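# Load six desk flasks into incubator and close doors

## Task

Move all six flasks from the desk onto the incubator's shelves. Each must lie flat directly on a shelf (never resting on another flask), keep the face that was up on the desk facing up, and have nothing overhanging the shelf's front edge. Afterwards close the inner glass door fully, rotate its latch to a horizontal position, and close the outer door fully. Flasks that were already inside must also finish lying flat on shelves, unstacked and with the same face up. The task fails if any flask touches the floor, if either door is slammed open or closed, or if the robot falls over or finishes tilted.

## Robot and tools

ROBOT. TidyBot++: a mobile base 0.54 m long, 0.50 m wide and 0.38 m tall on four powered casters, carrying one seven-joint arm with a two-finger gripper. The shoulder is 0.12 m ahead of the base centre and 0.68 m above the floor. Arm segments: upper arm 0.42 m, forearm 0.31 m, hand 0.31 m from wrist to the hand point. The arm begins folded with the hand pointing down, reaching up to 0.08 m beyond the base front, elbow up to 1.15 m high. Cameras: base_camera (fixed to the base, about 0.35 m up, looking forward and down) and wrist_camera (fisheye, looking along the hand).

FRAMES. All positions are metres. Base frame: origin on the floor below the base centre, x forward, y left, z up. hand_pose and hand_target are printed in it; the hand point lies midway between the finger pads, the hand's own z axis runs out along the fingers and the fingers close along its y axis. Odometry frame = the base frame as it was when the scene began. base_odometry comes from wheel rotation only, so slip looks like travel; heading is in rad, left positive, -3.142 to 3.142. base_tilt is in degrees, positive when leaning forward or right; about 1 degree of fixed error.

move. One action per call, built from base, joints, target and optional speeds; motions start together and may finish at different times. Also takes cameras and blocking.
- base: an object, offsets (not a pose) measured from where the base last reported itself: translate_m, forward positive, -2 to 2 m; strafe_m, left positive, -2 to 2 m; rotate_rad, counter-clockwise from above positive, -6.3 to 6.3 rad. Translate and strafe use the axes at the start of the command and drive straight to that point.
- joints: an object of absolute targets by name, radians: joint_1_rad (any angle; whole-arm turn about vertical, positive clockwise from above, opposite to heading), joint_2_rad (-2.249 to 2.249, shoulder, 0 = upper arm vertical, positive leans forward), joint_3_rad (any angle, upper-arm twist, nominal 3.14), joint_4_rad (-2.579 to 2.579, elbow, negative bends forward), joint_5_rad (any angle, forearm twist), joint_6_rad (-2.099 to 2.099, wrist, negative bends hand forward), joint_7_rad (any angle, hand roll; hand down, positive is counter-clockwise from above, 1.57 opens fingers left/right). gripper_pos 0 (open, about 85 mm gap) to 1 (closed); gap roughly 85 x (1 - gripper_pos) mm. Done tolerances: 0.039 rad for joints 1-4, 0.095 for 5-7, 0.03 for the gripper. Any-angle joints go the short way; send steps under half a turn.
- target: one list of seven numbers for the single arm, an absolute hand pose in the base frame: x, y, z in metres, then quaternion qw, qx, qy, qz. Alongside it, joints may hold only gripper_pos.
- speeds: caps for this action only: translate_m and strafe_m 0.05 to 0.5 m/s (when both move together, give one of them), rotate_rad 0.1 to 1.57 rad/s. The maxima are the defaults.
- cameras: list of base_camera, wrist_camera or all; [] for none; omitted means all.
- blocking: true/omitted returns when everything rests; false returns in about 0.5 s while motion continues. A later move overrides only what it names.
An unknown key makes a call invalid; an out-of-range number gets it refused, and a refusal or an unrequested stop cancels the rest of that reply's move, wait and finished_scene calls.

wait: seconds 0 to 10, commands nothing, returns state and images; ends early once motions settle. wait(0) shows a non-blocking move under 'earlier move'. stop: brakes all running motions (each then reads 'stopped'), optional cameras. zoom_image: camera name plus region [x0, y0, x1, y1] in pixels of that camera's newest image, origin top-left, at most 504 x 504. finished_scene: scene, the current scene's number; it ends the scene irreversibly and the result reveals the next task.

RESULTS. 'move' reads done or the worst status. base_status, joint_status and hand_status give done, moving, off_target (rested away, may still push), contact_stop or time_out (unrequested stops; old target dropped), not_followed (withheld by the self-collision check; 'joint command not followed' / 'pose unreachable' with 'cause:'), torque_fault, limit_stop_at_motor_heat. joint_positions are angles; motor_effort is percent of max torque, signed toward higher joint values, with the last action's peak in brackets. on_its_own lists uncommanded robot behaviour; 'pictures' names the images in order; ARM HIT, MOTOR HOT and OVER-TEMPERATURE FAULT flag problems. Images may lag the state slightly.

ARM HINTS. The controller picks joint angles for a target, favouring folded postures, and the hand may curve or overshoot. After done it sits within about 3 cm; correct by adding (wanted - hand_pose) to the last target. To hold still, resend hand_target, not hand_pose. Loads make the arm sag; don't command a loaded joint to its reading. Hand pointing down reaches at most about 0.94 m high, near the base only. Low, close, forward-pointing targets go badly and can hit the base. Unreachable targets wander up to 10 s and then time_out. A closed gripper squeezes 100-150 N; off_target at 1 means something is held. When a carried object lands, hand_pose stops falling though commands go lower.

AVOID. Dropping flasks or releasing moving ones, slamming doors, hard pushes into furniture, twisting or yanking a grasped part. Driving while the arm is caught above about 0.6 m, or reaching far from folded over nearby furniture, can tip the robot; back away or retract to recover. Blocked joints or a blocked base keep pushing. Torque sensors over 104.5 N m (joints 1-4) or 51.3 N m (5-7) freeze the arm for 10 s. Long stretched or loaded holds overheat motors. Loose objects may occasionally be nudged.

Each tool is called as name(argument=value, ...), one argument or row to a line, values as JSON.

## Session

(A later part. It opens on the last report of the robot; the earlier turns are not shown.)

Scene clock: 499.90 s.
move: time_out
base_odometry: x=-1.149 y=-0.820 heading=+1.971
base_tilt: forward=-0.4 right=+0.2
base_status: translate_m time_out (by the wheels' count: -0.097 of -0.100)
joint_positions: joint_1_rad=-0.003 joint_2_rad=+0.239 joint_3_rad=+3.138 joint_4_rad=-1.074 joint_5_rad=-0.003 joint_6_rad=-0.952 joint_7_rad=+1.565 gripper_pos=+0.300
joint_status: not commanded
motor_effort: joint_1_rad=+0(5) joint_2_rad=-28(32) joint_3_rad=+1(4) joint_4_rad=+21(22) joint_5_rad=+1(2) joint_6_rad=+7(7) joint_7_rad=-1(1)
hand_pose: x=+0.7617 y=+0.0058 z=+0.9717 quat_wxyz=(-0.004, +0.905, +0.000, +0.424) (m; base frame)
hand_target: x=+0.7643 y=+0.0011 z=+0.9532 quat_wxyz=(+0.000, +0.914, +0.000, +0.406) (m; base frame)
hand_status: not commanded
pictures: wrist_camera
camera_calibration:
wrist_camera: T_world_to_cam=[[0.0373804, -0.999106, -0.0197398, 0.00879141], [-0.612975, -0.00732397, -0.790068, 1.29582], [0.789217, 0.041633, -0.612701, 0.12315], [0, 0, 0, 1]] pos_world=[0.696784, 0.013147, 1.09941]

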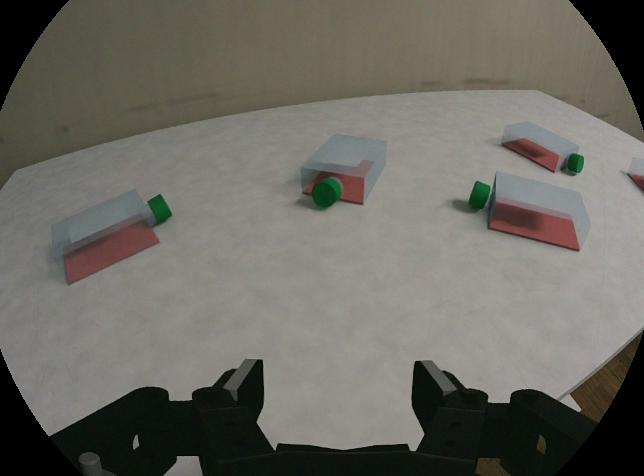

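move(
  base={"translate_m":0.172,"strafe_m":0.243,"rotate_rad":0.152},
  speeds={"strafe_m":0.2},
  joints={"joint_1_rad":0.45,"joint_2_rad":0.4416,"joint_4_rad":-0.773,"joint_6_rad":-1.09},
)

Scene clock: 519.87 s.
move: time_out
base_odometry: x=-1.293 y=-0.788 heading=+2.164
base_tilt: forward=-0.4 right=+0.2
base_status: translate_m time_out (by the wheels' count: +0.085 of +0.172); strafe_m time_out (by the wheels' count: +0.120 of +0.243); rotate_rad time_out (by the wheels' count: +0.193 of +0.152)
joint_positions: joint_1_rad=+0.437 joint_2_rad=+0.412 joint_3_rad=+3.138 joint_4_rad=-0.788 joint_5_rad=-0.002 joint_6_rad=-1.056 joint_7_rad=+1.565 gripper_pos=+0.300
joint_status: all done
motor_effort: joint_1_rad=-1(10) joint_2_rad=-33(40) joint_3_rad=+0(5) joint_4_rad=+20(22) joint_5_rad=+0(2) joint_6_rad=+6(8) joint_7_rad=-1(1)
hand_pose: x=+0.7570 y=-0.2941 z=+0.9847 quat_wxyz=(+0.089, +0.881, -0.198, +0.419) (m; base frame)
hand_target: x=+0.7549 y=-0.3059 z=+0.9633 quat_wxyz=(+0.091, +0.891, -0.204, +0.396) (m; base frame)
hand_status: not commanded
pictures: base_camera, wrist_camera
camera_calibration:
wrist_camera: T_world_to_cam=[[-0.391954, -0.919773, -0.0197485, 0.0579164], [-0.550631, 0.251736, -0.795886, 1.33577], [0.737006, -0.301077, -0.605124, 0.0785784], [0, 0, 0, 1]] pos_world=[0.700302, -0.259332, 1.11181]

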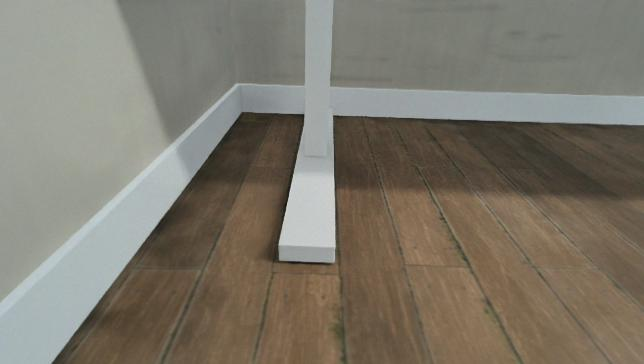

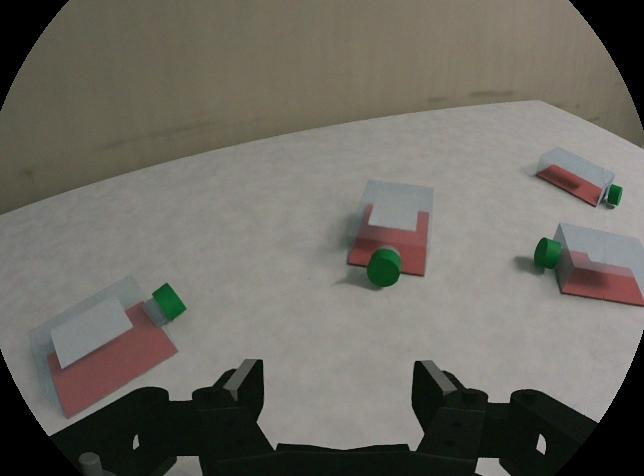

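move(
  base={"translate_m":0.09,"strafe_m":-0.11},
  speeds={"strafe_m":0.1},
)

Scene clock: 529.60 s.
move: done
base_odometry: x=-1.252 y=-0.652 heading=+2.164
base_tilt: forward=-0.4 right=+0.2
base_status: done
joint_positions: joint_1_rad=+0.438 joint_2_rad=+0.416 joint_3_rad=+3.138 joint_4_rad=-0.787 joint_5_rad=-0.002 joint_6_rad=-1.057 joint_7_rad=+1.565 gripper_pos=+0.300
joint_status: not commanded
motor_effort: joint_1_rad=-1(2) joint_2_rad=-34(36) joint_3_rad=+0(1) joint_4_rad=+19(21) joint_5_rad=+1(1) joint_6_rad=+6(7) joint_7_rad=-1(1)
hand_pose: x=+0.7578 y=-0.2953 z=+0.9817 quat_wxyz=(+0.089, +0.882, -0.198, +0.417) (m; base frame)
hand_target: x=+0.7549 y=-0.3059 z=+0.9633 quat_wxyz=(+0.091, +0.891, -0.204, +0.396) (m; base frame)
hand_status: not commanded
pictures: base_camera, wrist_camera
camera_calibration:
wrist_camera: T_world_to_cam=[[-0.393001, -0.919324, -0.0198525, 0.0581436], [-0.553802, 0.253869, -0.793003, 1.33425], [0.734067, -0.300656, -0.608894, 0.0819485], [0, 0, 0, 1]] pos_world=[0.701603, -0.260632, 1.10911]

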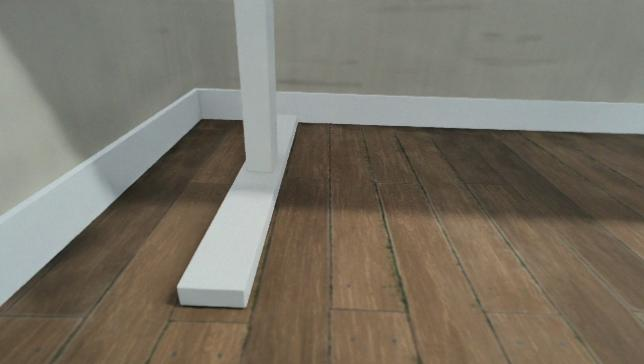

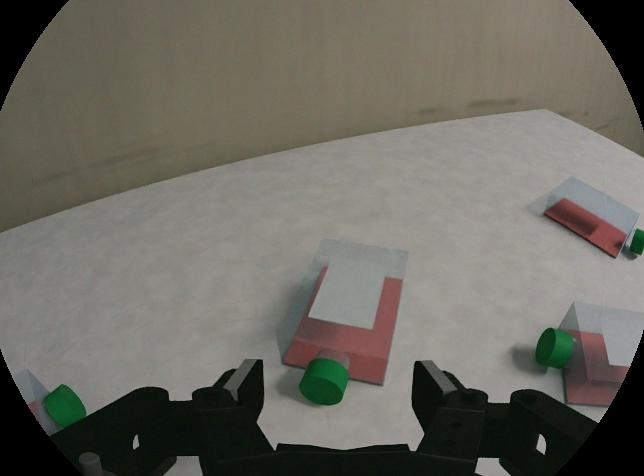

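move(
  base={"translate_m":0.072,"strafe_m":0.111},
  speeds={"strafe_m":0.1},
  joints={"joint_1_rad":0.615},
  cameras=[],
)

move(
  joints={"joint_2_rad":0.391,"joint_4_rad":-1.12,"joint_6_rad":-0.79},
)

Scene clock: 538.10 s.
move: done
base_odometry: x=-1.384 y=-0.654 heading=+2.164
base_tilt: forward=-0.4 right=+0.2
base_status: done
joint_positions: joint_1_rad=+0.610 joint_2_rad=+0.416 joint_3_rad=+3.140 joint_4_rad=-0.787 joint_5_rad=-0.002 joint_6_rad=-1.057 joint_7_rad=+1.565 gripper_pos=+0.300
joint_status: all done
motor_effort: joint_1_rad=-1(4) joint_2_rad=-34(35) joint_3_rad=+0(2) joint_4_rad=+20(21) joint_5_rad=+0(1) joint_6_rad=+6(7) joint_7_rad=-1(1)
hand_pose: x=+0.6974 y=-0.4008 z=+0.9817 quat_wxyz=(+0.125, +0.862, -0.274, +0.408) (m; base frame)
hand_target: x=+0.6960 y=-0.4062 z=+0.9633 quat_wxyz=(+0.123, +0.871, -0.277, +0.387) (m; base frame)
hand_status: not commanded
pictures: none
No camera images: "cameras" was empty.

Scene clock: 539.83 s.
move: done
base_odometry: x=-1.384 y=-0.654 heading=+2.164
base_tilt: forward=-0.4 right=+0.2
base_status: not commanded
joint_positions: joint_1_rad=+0.610 joint_2_rad=+0.400 joint_3_rad=+3.140 joint_4_rad=-1.095 joint_5_rad=-0.002 joint_6_rad=-0.836 joint_7_rad=+1.565 gripper_pos=+0.300
joint_status: all done
motor_effort: joint_1_rad=+1(2) joint_2_rad=-34(37) joint_3_rad=+0(1) joint_4_rad=+20(23) joint_5_rad=+0(1) joint_6_rad=+6(7) joint_7_rad=-1(1)
hand_pose: x=+0.6968 y=-0.4004 z=+0.8787 quat_wxyz=(+0.116, +0.876, -0.279, +0.377) (m; base frame)
hand_target: x=+0.6964 y=-0.4065 z=+0.8820 quat_wxyz=(+0.124, +0.870, -0.276, +0.389) (m; base frame)
hand_status: not commanded
pictures: base_camera, wrist_camera
camera_calibration:
wrist_camera: T_world_to_cam=[[-0.547143, -0.836758, -0.0216708, 0.0775657], [-0.54654, 0.376744, -0.747902, 1.25004], [0.633978, -0.397366, -0.663455, 0.111302], [0, 0, 0, 1]] pos_world=[0.655075, -0.361814, 1.01043]

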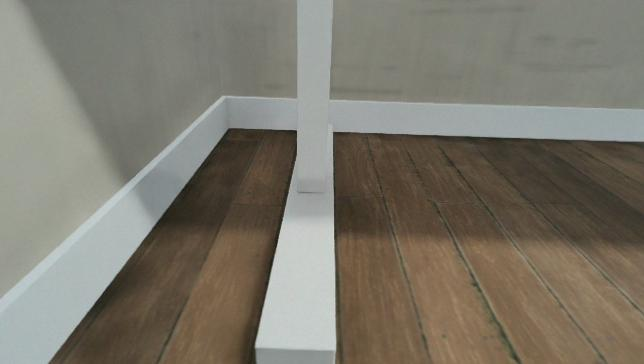

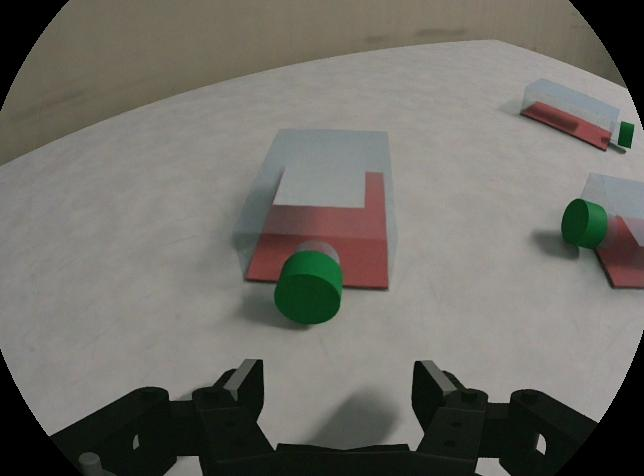

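move(
  base={"translate_m":0.078,"strafe_m":-0.026},
  speeds={"translate_m":0.08},
  joints={"joint_4_rad":-1.15,"joint_6_rad":-0.77},
  cameras=["wrist_camera"],
)

Scene clock: 547.07 s.
move: done
base_odometry: x=-1.407 y=-0.575 heading=+2.164
base_tilt: forward=-0.4 right=+0.2
base_status: done
joint_positions: joint_1_rad=+0.610 joint_2_rad=+0.391 joint_3_rad=+3.140 joint_4_rad=-1.125 joint_5_rad=-0.002 joint_6_rad=-0.812 joint_7_rad=+1.565 gripper_pos=+0.300
joint_status: all done
motor_effort: joint_1_rad=+1(3) joint_2_rad=-34(37) joint_3_rad=+0(1) joint_4_rad=+21(22) joint_5_rad=+0(1) joint_6_rad=+6(7) joint_7_rad=-1(1)
hand_pose: x=+0.6948 y=-0.3990 z=+0.8746 quat_wxyz=(+0.116, +0.875, -0.278, +0.379) (m; base frame)
hand_target: x=+0.6950 y=-0.4055 z=+0.8702 quat_wxyz=(+0.122, +0.872, -0.277, +0.384) (m; base frame)
hand_status: not commanded
pictures: wrist_camera
camera_calibration:
wrist_camera: T_world_to_cam=[[-0.547162, -0.836748, -0.0215876, 0.0774304], [-0.544242, 0.375246, -0.750327, 1.24531], [0.635935, -0.398802, -0.660714, 0.10605], [0, 0, 0, 1]] pos_world=[0.652678, -0.360216, 1.00613]

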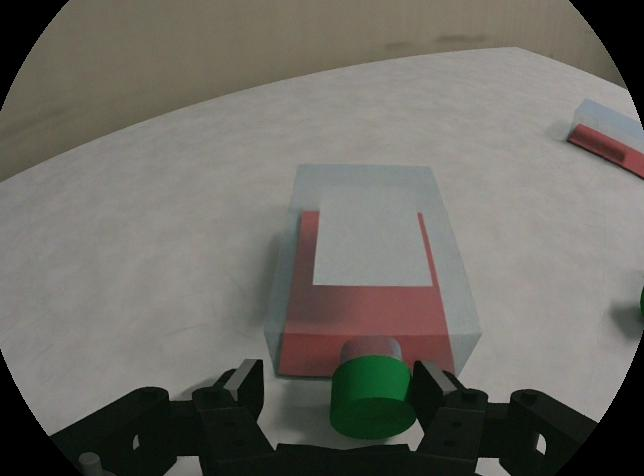

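move(
  base={"translate_m":-0.006,"strafe_m":-0.011},
  speeds={"translate_m":0.08},
  cameras=[],
)

move(
  joints={"gripper_pos":0.65},
  cameras=["wrist_camera"],
)

Scene clock: 551.47 s.
move: done
base_odometry: x=-1.394 y=-0.573 heading=+2.164
base_tilt: forward=-0.4 right=+0.2
base_status: done
joint_positions: joint_1_rad=+0.614 joint_2_rad=+0.391 joint_3_rad=+3.140 joint_4_rad=-1.125 joint_5_rad=-0.002 joint_6_rad=-0.812 joint_7_rad=+1.565 gripper_pos=+0.300
joint_status: not commanded
motor_effort: joint_1_rad=+0(3) joint_2_rad=-34(35) joint_3_rad=+0(3) joint_4_rad=+21(22) joint_5_rad=+0(1) joint_6_rad=+6(7) joint_7_rad=-1(1)
hand_pose: x=+0.6930 y=-0.4015 z=+0.8746 quat_wxyz=(+0.117, +0.874, -0.280, +0.378) (m; base frame)
hand_target: x=+0.6950 y=-0.4055 z=+0.8702 quat_wxyz=(+0.122, +0.872, -0.277, +0.384) (m; base frame)
hand_status: not commanded
pictures: none
No camera images: "cameras" was empty.

Scene clock: 552.20 s.
move: done
base_odometry: x=-1.394 y=-0.573 heading=+2.164
base_tilt: forward=-0.4 right=+0.2
base_status: not commanded
joint_positions: joint_1_rad=+0.614 joint_2_rad=+0.391 joint_3_rad=+3.140 joint_4_rad=-1.125 joint_5_rad=-0.002 joint_6_rad=-0.811 joint_7_rad=+1.565 gripper_pos=+0.650
joint_status: all done
motor_effort: joint_1_rad=-1(1) joint_2_rad=-34(34) joint_3_rad=+0(0) joint_4_rad=+20(21) joint_5_rad=+0(1) joint_6_rad=+6(7) joint_7_rad=-1(1)
hand_pose: x=+0.6930 y=-0.4016 z=+0.8746 quat_wxyz=(+0.117, +0.874, -0.280, +0.378) (m; base frame)
hand_target: x=+0.6950 y=-0.4055 z=+0.8702 quat_wxyz=(+0.122, +0.872, -0.277, +0.384) (m; base frame)
hand_status: not commanded
pictures: wrist_camera
camera_calibration:
wrist_camera: T_world_to_cam=[[-0.550849, -0.834329, -0.0214561, 0.0777764], [-0.542632, 0.377558, -0.750334, 1.24512], [0.634126, -0.401678, -0.660711, 0.106264], [0, 0, 0, 1]] pos_world=[0.651098, -0.362529, 1.00613]

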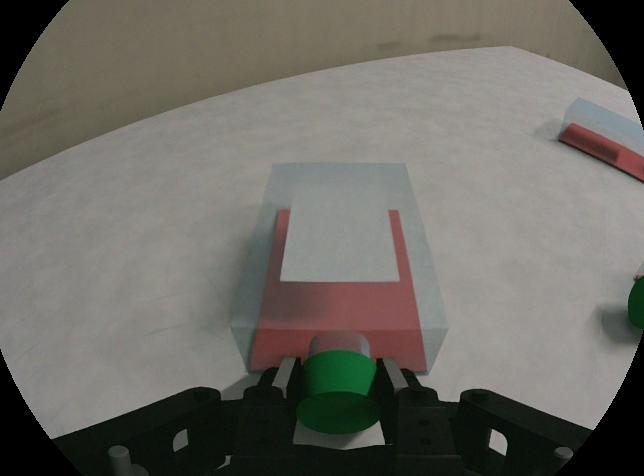

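move(
  joints={"gripper_pos":0.8},
  cameras=[],
)

move(
  joints={"joint_2_rad":0.43,"joint_4_rad":-0.83,"joint_6_rad":-1.065},
  cameras=["wrist_camera"],
)

Scene clock: 555.03 s.
move: off_target
base_odometry: x=-1.394 y=-0.573 heading=+2.164
base_tilt: forward=-0.4 right=+0.2
base_status: not commanded
joint_positions: joint_1_rad=+0.614 joint_2_rad=+0.390 joint_3_rad=+3.140 joint_4_rad=-1.125 joint_5_rad=-0.002 joint_6_rad=-0.811 joint_7_rad=+1.565 gripper_pos=+0.681
joint_status: gripper_pos off_target (ended at +0.681, target +0.800)
motor_effort: joint_1_rad=-1(2) joint_2_rad=-33(34) joint_3_rad=+0(0) joint_4_rad=+20(21) joint_5_rad=+0(1) joint_6_rad=+6(7) joint_7_rad=-1(1)
hand_pose: x=+0.6931 y=-0.4016 z=+0.8749 quat_wxyz=(+0.117, +0.874, -0.280, +0.379) (m; base frame)
hand_target: x=+0.6950 y=-0.4055 z=+0.8702 quat_wxyz=(+0.122, +0.872, -0.277, +0.384) (m; base frame)
hand_status: not commanded
pictures: none
No camera images: "cameras" was empty.

Scene clock: 556.50 s.
move: done
base_odometry: x=-1.394 y=-0.573 heading=+2.164
base_tilt: forward=-0.4 right=+0.2
base_status: not commanded
joint_positions: joint_1_rad=+0.614 joint_2_rad=+0.397 joint_3_rad=+3.140 joint_4_rad=-0.848 joint_5_rad=-0.002 joint_6_rad=-1.030 joint_7_rad=+1.565 gripper_pos=+0.681
joint_status: all done
motor_effort: joint_1_rad=+0(2) joint_2_rad=-34(37) joint_3_rad=+0(1) joint_4_rad=+21(24) joint_5_rad=+0(1) joint_6_rad=+7(8) joint_7_rad=-1(1)
hand_pose: x=+0.6907 y=-0.3999 z=+0.9687 quat_wxyz=(+0.124, +0.864, -0.277, +0.401) (m; base frame)
hand_target: x=+0.6927 y=-0.4038 z=+0.9473 quat_wxyz=(+0.120, +0.875, -0.278, +0.378) (m; base frame)
hand_status: not commanded
pictures: wrist_camera
camera_calibration:
wrist_camera: T_world_to_cam=[[-0.549537, -0.835235, -0.0197548, 0.0769299], [-0.510596, 0.354471, -0.783353, 1.31443], [0.661287, -0.420395, -0.621262, 0.106128], [0, 0, 0, 1]] pos_world=[0.643237, -0.357056, 1.09712]

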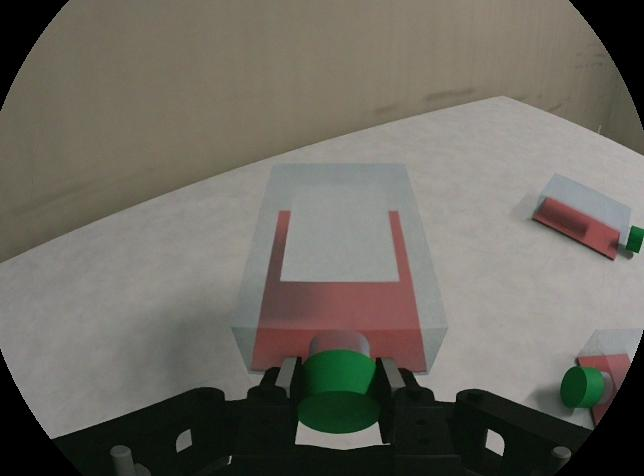

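move(
  base={"translate_m":-0.6,"strafe_m":-0.2},
  speeds={"translate_m":0.3},
  cameras=[],
)

move(
  base={"rotate_rad":-1.47},
  speeds={"rotate_rad":0.7},
  joints={"joint_1_rad":0.0,"joint_2_rad":0.02,"joint_4_rad":-1.48,"joint_6_rad":-0.82},
  cameras=[],
)

move(
  base={"translate_m":1.3},
  speeds={"translate_m":0.4},
)

Scene clock: 564.00 s.
move: done
base_odometry: x=-0.893 y=-0.959 heading=+2.164
base_tilt: forward=-0.4 right=+0.2
base_status: done
joint_positions: joint_1_rad=+0.616 joint_2_rad=+0.406 joint_3_rad=+3.140 joint_4_rad=-0.848 joint_5_rad=-0.002 joint_6_rad=-1.035 joint_7_rad=+1.565 gripper_pos=+0.681
joint_status: not commanded
motor_effort: joint_1_rad=-1(3) joint_2_rad=-34(36) joint_3_rad=+0(2) joint_4_rad=+21(22) joint_5_rad=+1(1) joint_6_rad=+7(8) joint_7_rad=-1(1)
hand_pose: x=+0.6914 y=-0.4016 z=+0.9617 quat_wxyz=(+0.122, +0.867, -0.278, +0.395) (m; base frame)
hand_target: x=+0.6927 y=-0.4038 z=+0.9473 quat_wxyz=(+0.120, +0.875, -0.278, +0.378) (m; base frame)
hand_status: not commanded
pictures: none
No camera images: "cameras" was empty.

Scene clock: 567.03 s.
move: done
base_odometry: x=-0.893 y=-0.959 heading=+0.695
base_tilt: forward=-0.4 right=+0.2
base_status: done
joint_positions: joint_1_rad=+0.015 joint_2_rad=+0.039 joint_3_rad=+3.142 joint_4_rad=-1.456 joint_5_rad=-0.002 joint_6_rad=-0.868 joint_7_rad=+1.565 gripper_pos=+0.681
joint_status: all done
motor_effort: joint_1_rad=-1(4) joint_2_rad=-22(36) joint_3_rad=+1(3) joint_4_rad=+21(22) joint_5_rad=+0(1) joint_6_rad=+6(8) joint_7_rad=-1(1)
hand_pose: x=+0.6675 y=-0.0066 z=+0.9043 quat_wxyz=(+0.001, +0.925, -0.010, +0.379) (m; base frame)
hand_target: x=+0.6689 y=+0.0011 z=+0.9127 quat_wxyz=(+0.000, +0.917, +0.000, +0.399) (m; base frame)
hand_status: not commanded
pictures: none
No camera images: "cameras" was empty.

Scene clock: 571.30 s.
move: done
base_odometry: x=+0.106 y=-0.127 heading=+0.694
base_tilt: forward=-0.4 right=+0.2
base_status: done
joint_positions: joint_1_rad=+0.015 joint_2_rad=+0.024 joint_3_rad=+3.142 joint_4_rad=-1.458 joint_5_rad=-0.002 joint_6_rad=-0.864 joint_7_rad=+1.565 gripper_pos=+0.681
joint_status: not commanded
motor_effort: joint_1_rad=-1(2) joint_2_rad=-21(26) joint_3_rad=+1(2) joint_4_rad=+22(22) joint_5_rad=+1(1) joint_6_rad=+6(8) joint_7_rad=-1(1)
hand_pose: x=+0.6645 y=-0.0064 z=+0.9128 quat_wxyz=(+0.001, +0.922, -0.010, +0.388) (m; base frame)
hand_target: x=+0.6689 y=+0.0011 z=+0.9127 quat_wxyz=(+0.000, +0.917, +0.000, +0.399) (m; base frame)
hand_status: not commanded
pictures: base_camera, wrist_camera
camera_calibration:
wrist_camera: T_world_to_cam=[[0.0138662, -0.999677, -0.0212954, 0.0160502], [-0.674602, 0.00636719, -0.738154, 1.18333], [0.738052, 0.0246014, -0.674296, 0.25436], [0, 0, 0, 1]] pos_world=[0.610322, 0.00225296, 1.04534]

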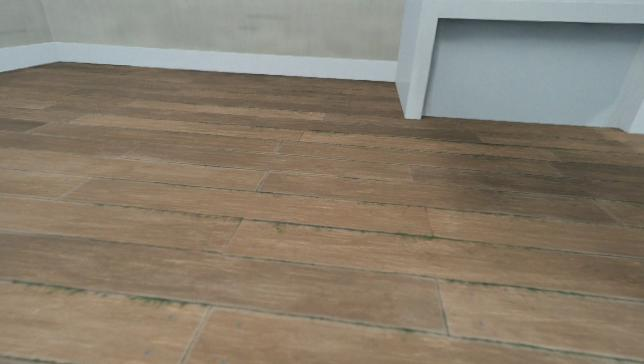

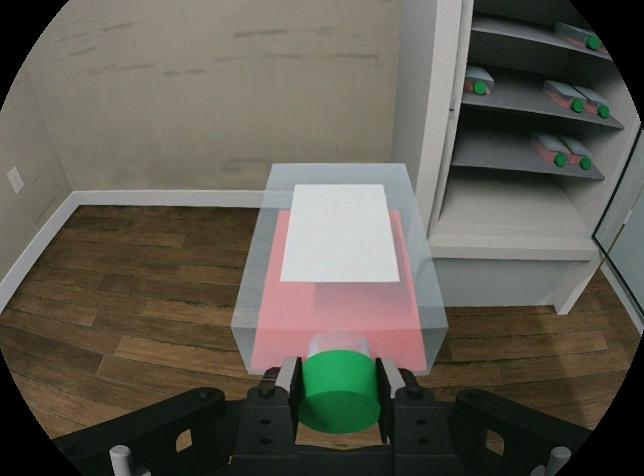

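move(
  base={"rotate_rad":-0.17},
  speeds={"rotate_rad":0.3},
)

Scene clock: 578.00 s.
move: done
base_odometry: x=+0.106 y=-0.126 heading=+0.523
base_tilt: forward=-0.4 right=+0.2
base_status: done
joint_positions: joint_1_rad=+0.007 joint_2_rad=+0.024 joint_3_rad=+3.144 joint_4_rad=-1.458 joint_5_rad=-0.002 joint_6_rad=-0.864 joint_7_rad=+1.565 gripper_pos=+0.681
joint_status: not commanded
motor_effort: joint_1_rad=+0(3) joint_2_rad=-21(22) joint_3_rad=+1(3) joint_4_rad=+22(22) joint_5_rad=+0(2) joint_6_rad=+7(7) joint_7_rad=-1(1)
hand_pose: x=+0.6646 y=-0.0034 z=+0.9128 quat_wxyz=(+0.000, +0.922, -0.008, +0.388) (m; base frame)
hand_target: x=+0.6689 y=+0.0011 z=+0.9127 quat_wxyz=(+0.000, +0.917, +0.000, +0.399) (m; base frame)
hand_status: not commanded
pictures: base_camera, wrist_camera
camera_calibration:
wrist_camera: T_world_to_cam=[[0.0194545, -0.999585, -0.0212289, 0.0153675], [-0.67464, 0.00254624, -0.738143, 1.18332], [0.737891, 0.0286821, -0.67431, 0.254406], [0, 0, 0, 1]] pos_world=[0.610293, 0.00505126, 1.04533]

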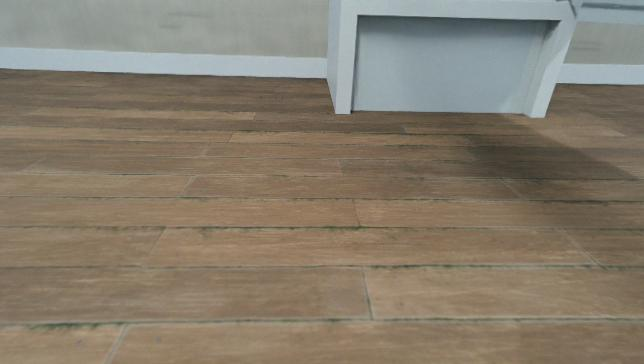

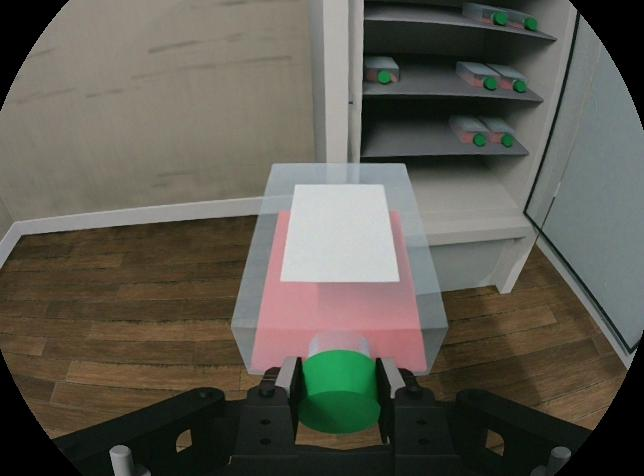

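move(
  base={"translate_m":0.65,"strafe_m":-0.28},
  speeds={"translate_m":0.3},
  joints={"joint_1_rad":-0.01,"joint_2_rad":0.05,"joint_4_rad":-1.87,"joint_6_rad":-0.40},
)

Scene clock: 587.03 s.
move: done
base_odometry: x=+0.810 y=-0.044 heading=+0.523
base_tilt: forward=-0.4 right=+0.2
base_status: done
joint_positions: joint_1_rad=+0.007 joint_2_rad=+0.033 joint_3_rad=+3.144 joint_4_rad=-1.848 joint_5_rad=-0.002 joint_6_rad=-0.446 joint_7_rad=+1.565 gripper_pos=+0.681
joint_status: all done
motor_effort: joint_1_rad=-1(2) joint_2_rad=-21(23) joint_3_rad=+1(2) joint_4_rad=+21(23) joint_5_rad=+0(1) joint_6_rad=+7(8) joint_7_rad=-1(1)
hand_pose: x=+0.6587 y=-0.0035 z=+0.7928 quat_wxyz=(+0.000, +0.918, -0.008, +0.396) (m; base frame)
hand_target: x=+0.6633 y=+0.0066 z=+0.7825 quat_wxyz=(-0.002, +0.917, +0.005, +0.399) (m; base frame)
hand_status: not commanded
pictures: base_camera, wrist_camera
camera_calibration:
wrist_camera: T_world_to_cam=[[0.018897, -0.99961, -0.0205808, 0.0125965], [-0.661198, 0.00294633, -0.750206, 1.09147], [0.749974, 0.0277847, -0.660884, 0.15924], [0, 0, 0, 1]] pos_world=[0.602015, 0.00495125, 0.924328]

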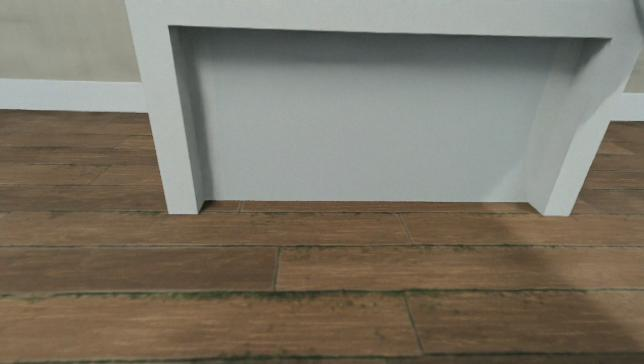

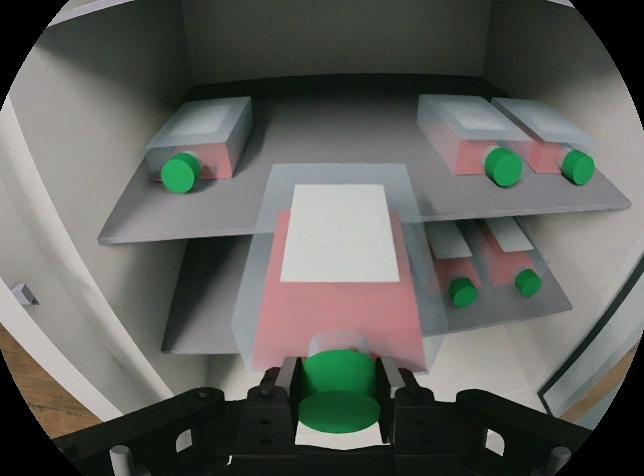

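move(
  base={"translate_m":0.225},
  speeds={"translate_m":0.12},
  cameras=["wrist_camera"],
)

move(
  joints={"joint_2_rad":0.080,"joint_4_rad":-1.93,"joint_6_rad":-0.32},
  cameras=["wrist_camera"],
)

Scene clock: 592.53 s.
move: done
base_odometry: x=+1.004 y=+0.068 heading=+0.523
base_tilt: forward=-0.4 right=+0.2
base_status: done
joint_positions: joint_1_rad=+0.007 joint_2_rad=+0.000 joint_3_rad=+3.145 joint_4_rad=-1.881 joint_5_rad=-0.002 joint_6_rad=-0.451 joint_7_rad=+1.565 gripper_pos=+0.681
joint_status: not commanded
motor_effort: joint_1_rad=-2(4) joint_2_rad=-10(22) joint_3_rad=-1(2) joint_4_rad=+24(30) joint_5_rad=+1(1) joint_6_rad=+9(13) joint_7_rad=+0(1)
hand_pose: x=+0.6437 y=-0.0035 z=+0.7915 quat_wxyz=(+0.000, +0.919, -0.008, +0.394) (m; base frame)
hand_target: x=+0.6633 y=+0.0066 z=+0.7825 quat_wxyz=(-0.002, +0.917, +0.005, +0.399) (m; base frame)
hand_status: not commanded
pictures: wrist_camera
camera_calibration:
wrist_camera: T_world_to_cam=[[0.0185111, -0.999611, -0.0208432, 0.0133155], [-0.665184, 0.00325098, -0.746672, 1.08035], [0.74645, 0.0276863, -0.664865, 0.175056], [0, 0, 0, 1]] pos_world=[0.587711, 0.00495148, 0.92333]

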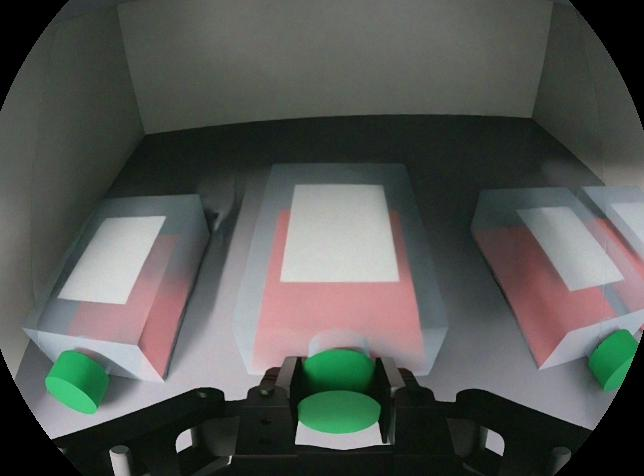

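Scene clock: 593.30 s.
move: off_target
base_odometry: x=+1.004 y=+0.068 heading=+0.523
base_tilt: forward=-0.4 right=+0.2
base_status: not commanded
joint_positions: joint_1_rad=+0.007 joint_2_rad=+0.000 joint_3_rad=+3.145 joint_4_rad=-1.913 joint_5_rad=-0.002 joint_6_rad=-0.370 joint_7_rad=+1.565 gripper_pos=+0.681
joint_status: joint_2_rad off_target (ended at +0.000, target +0.080); the others done
motor_effort: joint_1_rad=-3(4) joint_2_rad=-4(10) joint_3_rad=-2(2) joint_4_rad=+22(25) joint_5_rad=+0(1) joint_6_rad=+8(9) joint_7_rad=+0(1)
hand_pose: x=+0.6507 y=-0.0036 z=+0.7932 quat_wxyz=(+0.000, +0.909, -0.008, +0.416) (m; base frame)
hand_target: x=+0.6629 y=+0.0066 z=+0.7533 quat_wxyz=(-0.002, +0.919, +0.005, +0.395) (m; base frame)
hand_status: not commanded
pictures: wrist_camera
camera_calibration:
wrist_camera: T_world_to_cam=[[0.0193038, -0.999626, -0.0193666, 0.0114517], [-0.627913, 0.00295258, -0.778278, 1.08716], [0.778044, 0.0271843, -0.627621, 0.120896], [0, 0, 0, 1]] pos_world=[0.58836, 0.00495099, 0.922214]

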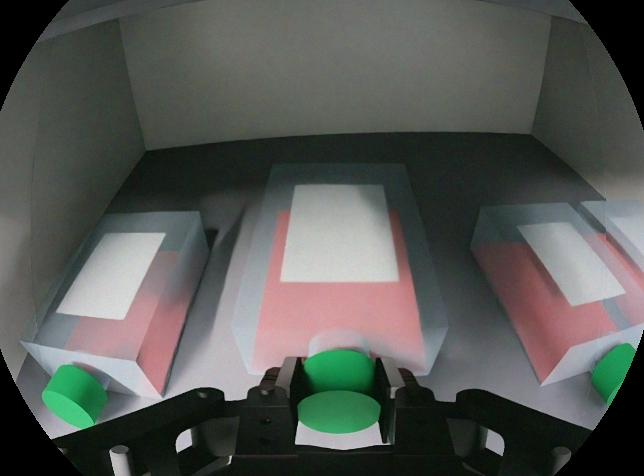

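move(
  base={"translate_m":-0.06},
  speeds={"translate_m":0.1},
  cameras=["wrist_camera"],
)

Scene clock: 597.17 s.
move: done
base_odometry: x=+0.952 y=+0.038 heading=+0.522
base_tilt: forward=-0.4 right=+0.2
base_status: done
joint_positions: joint_1_rad=+0.003 joint_2_rad=+0.062 joint_3_rad=+3.145 joint_4_rad=-1.914 joint_5_rad=-0.002 joint_6_rad=-0.340 joint_7_rad=+1.565 gripper_pos=+0.681
joint_status: not commanded
on_its_own: joint_2_rad moved +0.062 to your old target +0.080
motor_effort: joint_1_rad=-1(4) joint_2_rad=-20(24) joint_3_rad=+1(2) joint_4_rad=+19(21) joint_5_rad=+0(1) joint_6_rad=+6(7) joint_7_rad=-1(1)
hand_pose: x=+0.6630 y=-0.0014 z=+0.7670 quat_wxyz=(-0.001, +0.916, -0.006, +0.401) (m; base frame)
hand_target: x=+0.6629 y=+0.0066 z=+0.7533 quat_wxyz=(-0.002, +0.919, +0.005, +0.395) (m; base frame)
hand_status: not commanded
pictures: wrist_camera
camera_calibration:
wrist_camera: T_world_to_cam=[[0.0229468, -0.999536, -0.0200497, 0.0109694], [-0.652142, 0.000235169, -0.758097, 1.07505], [0.75775, 0.0304711, -0.651833, 0.12673], [0, 0, 0, 1]] pos_world=[0.604806, 0.00684987, 0.897823]

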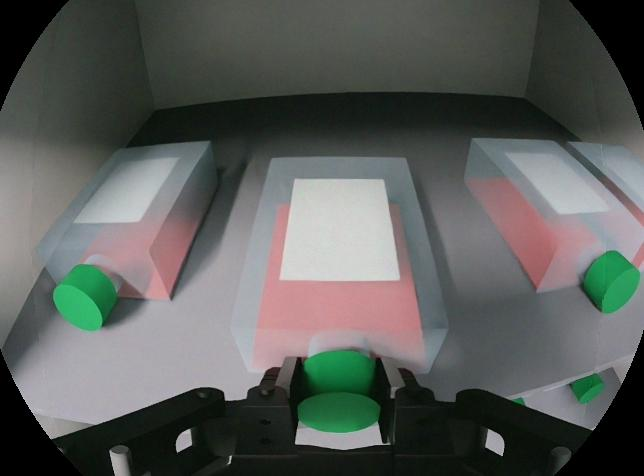

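move(
  base={"translate_m":0.05},
  speeds={"translate_m":0.06},
  cameras=[],
)

move(
  joints={"joint_2_rad":0.09,"joint_4_rad":-1.955,"joint_6_rad":-0.285},
  cameras=["wrist_camera"],
)

Scene clock: 602.47 s.
move: done
base_odometry: x=+0.996 y=+0.063 heading=+0.523
base_tilt: forward=-0.4 right=+0.2
base_status: done
joint_positions: joint_1_rad=+0.002 joint_2_rad=+0.062 joint_3_rad=+3.145 joint_4_rad=-1.914 joint_5_rad=-0.002 joint_6_rad=-0.339 joint_7_rad=+1.565 gripper_pos=+0.681
joint_status: not commanded
motor_effort: joint_1_rad=-1(2) joint_2_rad=-20(20) joint_3_rad=+1(2) joint_4_rad=+18(21) joint_5_rad=+0(1) joint_6_rad=+5(7) joint_7_rad=-1(1)
hand_pose: x=+0.6630 y=-0.0014 z=+0.7670 quat_wxyz=(-0.001, +0.916, -0.006, +0.402) (m; base frame)
hand_target: x=+0.6629 y=+0.0066 z=+0.7533 quat_wxyz=(-0.002, +0.919, +0.005, +0.395) (m; base frame)
hand_status: not commanded
pictures: none
No camera images: "cameras" was empty.

Scene clock: 603.07 s.
move: done
base_odometry: x=+0.996 y=+0.063 heading=+0.523
base_tilt: forward=-0.4 right=+0.2
base_status: not commanded
joint_positions: joint_1_rad=+0.002 joint_2_rad=+0.062 joint_3_rad=+3.145 joint_4_rad=-1.926 joint_5_rad=-0.002 joint_6_rad=-0.313 joint_7_rad=+1.565 gripper_pos=+0.681
joint_status: all done
motor_effort: joint_1_rad=-1(1) joint_2_rad=-19(20) joint_3_rad=+1(1) joint_4_rad=+18(19) joint_5_rad=+0(1) joint_6_rad=+6(6) joint_7_rad=-1(1)
hand_pose: x=+0.6644 y=-0.0014 z=+0.7666 quat_wxyz=(-0.001, +0.913, -0.006, +0.408) (m; base frame)
hand_target: x=+0.6623 y=+0.0066 z=+0.7431 quat_wxyz=(-0.002, +0.919, +0.005, +0.395) (m; base frame)
hand_status: not commanded
pictures: wrist_camera
camera_calibration:
wrist_camera: T_world_to_cam=[[0.0232191, -0.999539, -0.0195784, 0.0104692], [-0.641194, 0.000136207, -0.767379, 1.07553], [0.767027, 0.0303714, -0.640895, 0.110897], [0, 0, 0, 1]] pos_world=[0.60432, 0.00694974, 0.896618]

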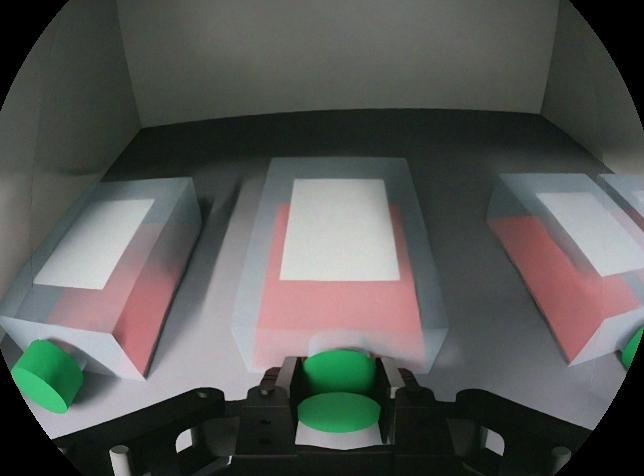

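move(
  joints={"gripper_pos":0.5},
  cameras=[],
)

move(
  joints={"gripper_pos":0.3},
  cameras=[],
)

move(
  base={"translate_m":-0.2},
  speeds={"translate_m":0.12},
  cameras=["wrist_camera"],
)

Scene clock: 606.23 s.
move: done
base_odometry: x=+0.996 y=+0.063 heading=+0.523
base_tilt: forward=-0.4 right=+0.2
base_status: not commanded
joint_positions: joint_1_rad=+0.002 joint_2_rad=+0.064 joint_3_rad=+3.145 joint_4_rad=-1.929 joint_5_rad=-0.002 joint_6_rad=-0.313 joint_7_rad=+1.565 gripper_pos=+0.500
joint_status: all done
motor_effort: joint_1_rad=+0(1) joint_2_rad=-21(22) joint_3_rad=+1(1) joint_4_rad=+19(20) joint_5_rad=+0(1) joint_6_rad=+6(7) joint_7_rad=-1(1)
hand_pose: x=+0.6636 y=-0.0014 z=+0.7643 quat_wxyz=(-0.001, +0.914, -0.006, +0.406) (m; base frame)
hand_target: x=+0.6623 y=+0.0066 z=+0.7431 quat_wxyz=(-0.002, +0.919, +0.005, +0.395) (m; base frame)
hand_status: not commanded
pictures: none
No camera images: "cameras" was empty.

Scene clock: 606.87 s.
move: done
base_odometry: x=+0.996 y=+0.063 heading=+0.523
base_tilt: forward=-0.4 right=+0.2
base_status: not commanded
joint_positions: joint_1_rad=+0.002 joint_2_rad=+0.064 joint_3_rad=+3.145 joint_4_rad=-1.929 joint_5_rad=-0.002 joint_6_rad=-0.313 joint_7_rad=+1.565 gripper_pos=+0.300
joint_status: all done
motor_effort: joint_1_rad=-1(1) joint_2_rad=-21(21) joint_3_rad=+1(1) joint_4_rad=+20(20) joint_5_rad=+0(1) joint_6_rad=+6(7) joint_7_rad=-1(1)
hand_pose: x=+0.6636 y=-0.0014 z=+0.7643 quat_wxyz=(-0.001, +0.914, -0.006, +0.406) (m; base frame)
hand_target: x=+0.6623 y=+0.0066 z=+0.7431 quat_wxyz=(-0.002, +0.919, +0.005, +0.395) (m; base frame)
hand_status: not commanded
pictures: none
No camera images: "cameras" was empty.

Scene clock: 609.13 s.
move: done
base_odometry: x=+0.822 y=-0.037 heading=+0.524
base_tilt: forward=-0.4 right=+0.2
base_status: done
joint_positions: joint_1_rad=+0.002 joint_2_rad=+0.070 joint_3_rad=+3.145 joint_4_rad=-1.933 joint_5_rad=-0.002 joint_6_rad=-0.312 joint_7_rad=+1.565 gripper_pos=+0.300
joint_status: not commanded
motor_effort: joint_1_rad=-1(2) joint_2_rad=-21(23) joint_3_rad=+1(1) joint_4_rad=+19(20) joint_5_rad=+1(1) joint_6_rad=+6(7) joint_7_rad=-1(1)
hand_pose: x=+0.6628 y=-0.0014 z=+0.7591 quat_wxyz=(-0.001, +0.916, -0.006, +0.402) (m; base frame)
hand_target: x=+0.6623 y=+0.0066 z=+0.7431 quat_wxyz=(-0.002, +0.919, +0.005, +0.395) (m; base frame)
hand_status: not commanded
pictures: wrist_camera
camera_calibration:
wrist_camera: T_world_to_cam=[[0.0229509, -0.999536, -0.0200444, 0.0109106], [-0.652035, 0.00023274, -0.758189, 1.06889], [0.757842, 0.0304707, -0.651727, 0.121654], [0, 0, 0, 1]] pos_world=[0.604506, 0.00694987, 0.889923]

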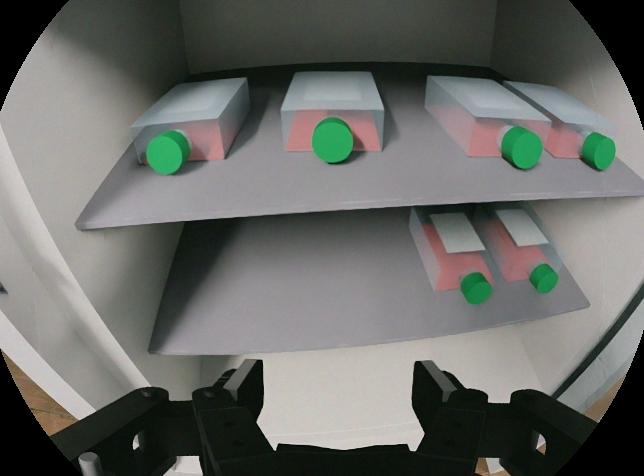

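move(
  base={"translate_m":-0.5},
  cameras=[],
)

move(
  base={"rotate_rad":1.789},
  joints={"joint_1_rad":0.0,"joint_2_rad":0.261,"joint_4_rad":-1.074,"joint_6_rad":-0.97,"gripper_pos":0.3},
  cameras=[],
)

move(
  base={"translate_m":0.55,"strafe_m":0.474},
)

Scene clock: 631.40 s.
move: done
base_odometry: x=+0.389 y=-0.287 heading=+0.524
base_tilt: forward=-0.4 right=+0.2
base_status: done
joint_positions: joint_1_rad=+0.002 joint_2_rad=+0.072 joint_3_rad=+3.145 joint_4_rad=-1.935 joint_5_rad=-0.002 joint_6_rad=-0.312 joint_7_rad=+1.565 gripper_pos=+0.300
joint_status: not commanded
motor_effort: joint_1_rad=+0(1) joint_2_rad=-21(23) joint_3_rad=+1(1) joint_4_rad=+19(21) joint_5_rad=+1(1) joint_6_rad=+6(7) joint_7_rad=-1(1)
hand_pose: x=+0.6622 y=-0.0014 z=+0.7569 quat_wxyz=(-0.001, +0.917, -0.006, +0.400) (m; base frame)
hand_target: x=+0.6623 y=+0.0066 z=+0.7431 quat_wxyz=(-0.002, +0.919, +0.005, +0.395) (m; base frame)
hand_status: not commanded
pictures: none
No camera images: "cameras" was empty.

Scene clock: 633.93 s.
move: done
base_odometry: x=+0.389 y=-0.287 heading=+2.313
base_tilt: forward=-0.4 right=+0.2
base_status: done
joint_positions: joint_1_rad=-0.005 joint_2_rad=+0.225 joint_3_rad=+3.140 joint_4_rad=-1.089 joint_5_rad=-0.002 joint_6_rad=-0.932 joint_7_rad=+1.565 gripper_pos=+0.300
joint_status: all done
motor_effort: joint_1_rad=-1(4) joint_2_rad=-28(32) joint_3_rad=+1(3) joint_4_rad=+21(21) joint_5_rad=+0(2) joint_6_rad=+7(7) joint_7_rad=-1(1)
hand_pose: x=+0.7600 y=+0.0061 z=+0.9771 quat_wxyz=(-0.004, +0.901, +0.000, +0.433) (m; base frame)
hand_target: x=+0.7643 y=+0.0011 z=+0.9532 quat_wxyz=(+0.000, +0.914, +0.000, +0.406) (m; base frame)
hand_status: not commanded
pictures: none
No camera images: "cameras" was empty.

Scene clock: 636.87 s.
move: done
base_odometry: x=-0.332 y=-0.202 heading=+2.313
base_tilt: forward=-0.4 right=+0.2
base_status: done
joint_positions: joint_1_rad=-0.004 joint_2_rad=+0.235 joint_3_rad=+3.140 joint_4_rad=-1.088 joint_5_rad=-0.002 joint_6_rad=-0.936 joint_7_rad=+1.565 gripper_pos=+0.300
joint_status: not commanded
motor_effort: joint_1_rad=-1(5) joint_2_rad=-28(30) joint_3_rad=+0(4) joint_4_rad=+20(21) joint_5_rad=+1(1) joint_6_rad=+6(7) joint_7_rad=-1(1)
hand_pose: x=+0.7622 y=+0.0052 z=+0.9700 quat_wxyz=(-0.004, +0.904, -0.001, +0.427) (m; base frame)
hand_target: x=+0.7643 y=+0.0011 z=+0.9532 quat_wxyz=(+0.000, +0.914, +0.000, +0.406) (m; base frame)
hand_status: not commanded
pictures: base_camera, wrist_camera
camera_calibration:
wrist_camera: T_world_to_cam=[[0.036342, -0.999158, -0.0190655, 0.00833947], [-0.608984, -0.00701578, -0.793151, 1.29478], [0.79235, 0.0404353, -0.608726, 0.11548], [0, 0, 0, 1]] pos_world=[0.696695, 0.0127468, 1.09741]

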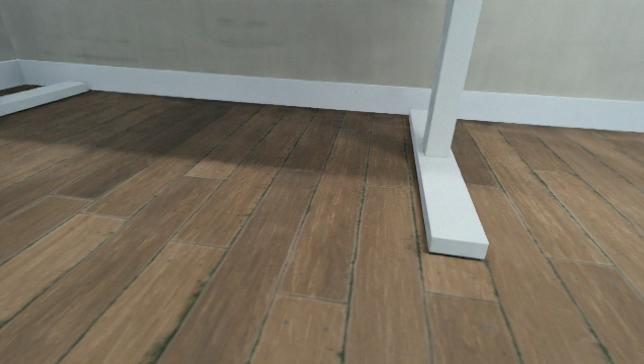

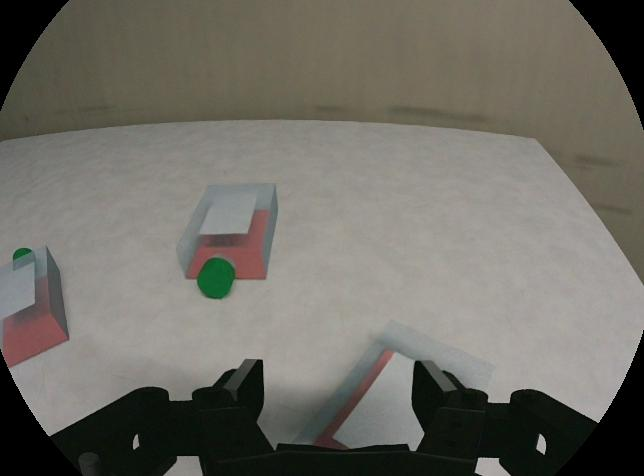

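move(
  base={"translate_m":0.11,"strafe_m":0.122,"rotate_rad":-0.02},
  speeds={"translate_m":0.15},
  joints={"joint_1_rad":0.0,"joint_2_rad":0.241,"joint_4_rad":-1.37,"joint_6_rad":-0.68},
  cameras=["wrist_camera"],
)

Scene clock: 642.17 s.
move: done
base_odometry: x=-0.497 y=-0.203 heading=+2.293
base_tilt: forward=-0.4 right=+0.2
base_status: done
joint_positions: joint_1_rad=+0.003 joint_2_rad=+0.235 joint_3_rad=+3.143 joint_4_rad=-1.345 joint_5_rad=-0.002 joint_6_rad=-0.725 joint_7_rad=+1.565 gripper_pos=+0.300
joint_status: all done
motor_effort: joint_1_rad=-1(5) joint_2_rad=-28(31) joint_3_rad=+1(3) joint_4_rad=+21(22) joint_5_rad=+0(1) joint_6_rad=+7(8) joint_7_rad=-1(1)
hand_pose: x=+0.7626 y=-0.0006 z=+0.8795 quat_wxyz=(-0.001, +0.914, -0.005, +0.406) (m; base frame)
hand_target: x=+0.7675 y=+0.0011 z=+0.8725 quat_wxyz=(+0.000, +0.911, +0.000, +0.413) (m; base frame)
hand_status: not commanded
pictures: wrist_camera
camera_calibration:
wrist_camera: T_world_to_cam=[[0.0257104, -0.999472, -0.0198662, 0.00953256], [-0.644361, -0.00137545, -0.76472, 1.22509], [0.764289, 0.0324622, -0.644056, 0.112851], [0, 0, 0, 1]] pos_world=[0.702903, 0.00754918, 1.00972]

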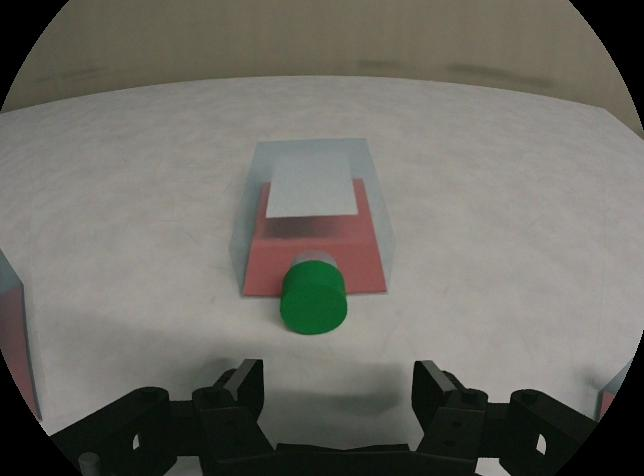

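move(
  base={"translate_m":0.076,"strafe_m":0.018},
  speeds={"translate_m":0.08},
  joints={"joint_4_rad":-1.395,"joint_6_rad":-0.66},
  cameras=["wrist_camera"],
)

Scene clock: 647.07 s.
move: done
base_odometry: x=-0.560 y=-0.158 heading=+2.293
base_tilt: forward=-0.4 right=+0.2
base_status: done
joint_positions: joint_1_rad=+0.003 joint_2_rad=+0.233 joint_3_rad=+3.143 joint_4_rad=-1.371 joint_5_rad=-0.002 joint_6_rad=-0.701 joint_7_rad=+1.565 gripper_pos=+0.300
joint_status: all done
motor_effort: joint_1_rad=+0(3) joint_2_rad=-28(32) joint_3_rad=+0(2) joint_4_rad=+21(22) joint_5_rad=+0(1) joint_6_rad=+6(7) joint_7_rad=-1(1)
hand_pose: x=+0.7615 y=-0.0007 z=+0.8723 quat_wxyz=(-0.001, +0.914, -0.005, +0.406) (m; base frame)
hand_target: x=+0.7661 y=+0.0011 z=+0.8635 quat_wxyz=(+0.000, +0.912, +0.000, +0.410) (m; base frame)
hand_status: not commanded
pictures: wrist_camera
camera_calibration:
wrist_camera: T_world_to_cam=[[0.0256337, -0.999475, -0.0198022, 0.00930499], [-0.644361, -0.00137492, -0.76472, 1.21894], [0.764291, 0.0323624, -0.644058, 0.108982], [0, 0, 0, 1]] pos_world=[0.701903, 0.00744914, 1.00252]

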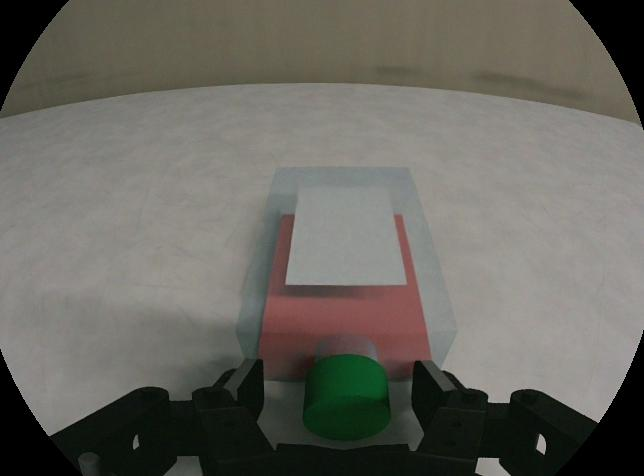

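move(
  base={"strafe_m":-0.003},
  joints={"gripper_pos":0.65},
  cameras=["wrist_camera"],
)

move(
  joints={"gripper_pos":0.8},
  cameras=[],
)

move(
  joints={"joint_2_rad":0.25,"joint_4_rad":-1.15,"joint_6_rad":-0.91},
  cameras=["wrist_camera"],
)

Scene clock: 650.07 s.
move: done
base_odometry: x=-0.558 y=-0.156 heading=+2.293
base_tilt: forward=-0.4 right=+0.2
base_status: done
joint_positions: joint_1_rad=+0.003 joint_2_rad=+0.233 joint_3_rad=+3.143 joint_4_rad=-1.371 joint_5_rad=-0.002 joint_6_rad=-0.701 joint_7_rad=+1.565 gripper_pos=+0.650
joint_status: all done
motor_effort: joint_1_rad=-1(7) joint_2_rad=-28(30) joint_3_rad=+0(6) joint_4_rad=+21(22) joint_5_rad=+0(2) joint_6_rad=+6(7) joint_7_rad=-1(1)
hand_pose: x=+0.7615 y=-0.0007 z=+0.8723 quat_wxyz=(-0.001, +0.914, -0.005, +0.406) (m; base frame)
hand_target: x=+0.7661 y=+0.0011 z=+0.8635 quat_wxyz=(+0.000, +0.912, +0.000, +0.410) (m; base frame)
hand_status: not commanded
pictures: wrist_camera
camera_calibration:
wrist_camera: T_world_to_cam=[[0.0255714, -0.999475, -0.0198769, 0.0094237], [-0.644364, -0.00127772, -0.764718, 1.21894], [0.764291, 0.0323629, -0.644059, 0.108982], [0, 0, 0, 1]] pos_world=[0.701903, 0.00744923, 1.00252]

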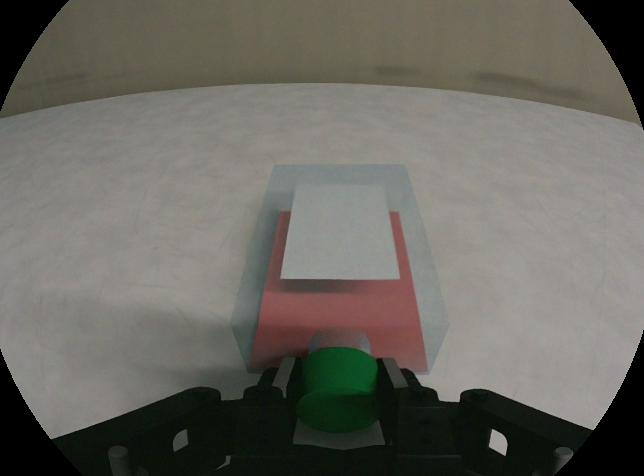

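Scene clock: 650.63 s.
move: off_target
base_odometry: x=-0.558 y=-0.156 heading=+2.293
base_tilt: forward=-0.4 right=+0.2
base_status: not commanded
joint_positions: joint_1_rad=+0.003 joint_2_rad=+0.233 joint_3_rad=+3.143 joint_4_rad=-1.371 joint_5_rad=-0.002 joint_6_rad=-0.700 joint_7_rad=+1.565 gripper_pos=+0.680
joint_status: gripper_pos off_target (ended at +0.680, target +0.800)
motor_effort: joint_1_rad=-1(1) joint_2_rad=-28(28) joint_3_rad=+1(1) joint_4_rad=+20(21) joint_5_rad=+0(1) joint_6_rad=+6(6) joint_7_rad=-1(1)
hand_pose: x=+0.7618 y=-0.0007 z=+0.8725 quat_wxyz=(-0.001, +0.914, -0.005, +0.407) (m; base frame)
hand_target: x=+0.7661 y=+0.0011 z=+0.8635 quat_wxyz=(+0.000, +0.912, +0.000, +0.410) (m; base frame)
hand_status: not commanded
pictures: none
No camera images: "cameras" was empty.

Scene clock: 651.97 s.
move: done
base_odometry: x=-0.558 y=-0.156 heading=+2.293
base_tilt: forward=-0.4 right=+0.2
base_status: not commanded
joint_positions: joint_1_rad=+0.003 joint_2_rad=+0.233 joint_3_rad=+3.143 joint_4_rad=-1.168 joint_5_rad=-0.002 joint_6_rad=-0.877 joint_7_rad=+1.565 gripper_pos=+0.680
joint_status: all done
motor_effort: joint_1_rad=-1(1) joint_2_rad=-29(32) joint_3_rad=+1(1) joint_4_rad=+22(24) joint_5_rad=+1(1) joint_6_rad=+7(8) joint_7_rad=-1(1)
hand_pose: x=+0.7628 y=-0.0006 z=+0.9421 quat_wxyz=(-0.002, +0.908, -0.005, +0.419) (m; base frame)
hand_target: x=+0.7629 y=+0.0011 z=+0.9332 quat_wxyz=(+0.000, +0.915, +0.000, +0.404) (m; base frame)
hand_status: not commanded
pictures: wrist_camera
camera_calibration:
wrist_camera: T_world_to_cam=[[0.0265046, -0.999468, -0.0189873, 0.00932699], [-0.623333, -0.00167484, -0.781954, 1.27335], [0.781507, 0.0325608, -0.623046, 0.119952], [0, 0, 0, 1]] pos_world=[0.699728, 0.00754894, 1.07061]

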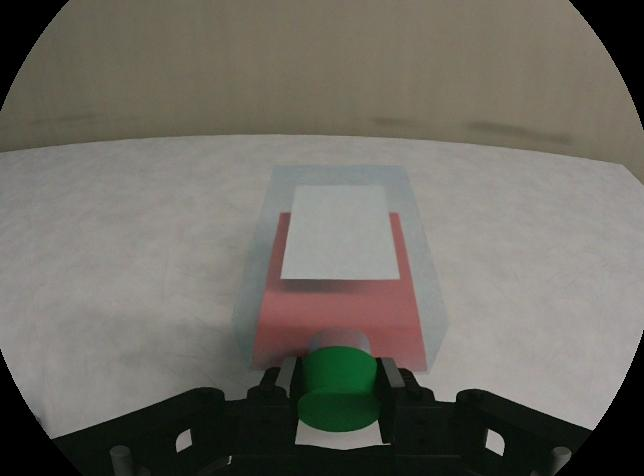

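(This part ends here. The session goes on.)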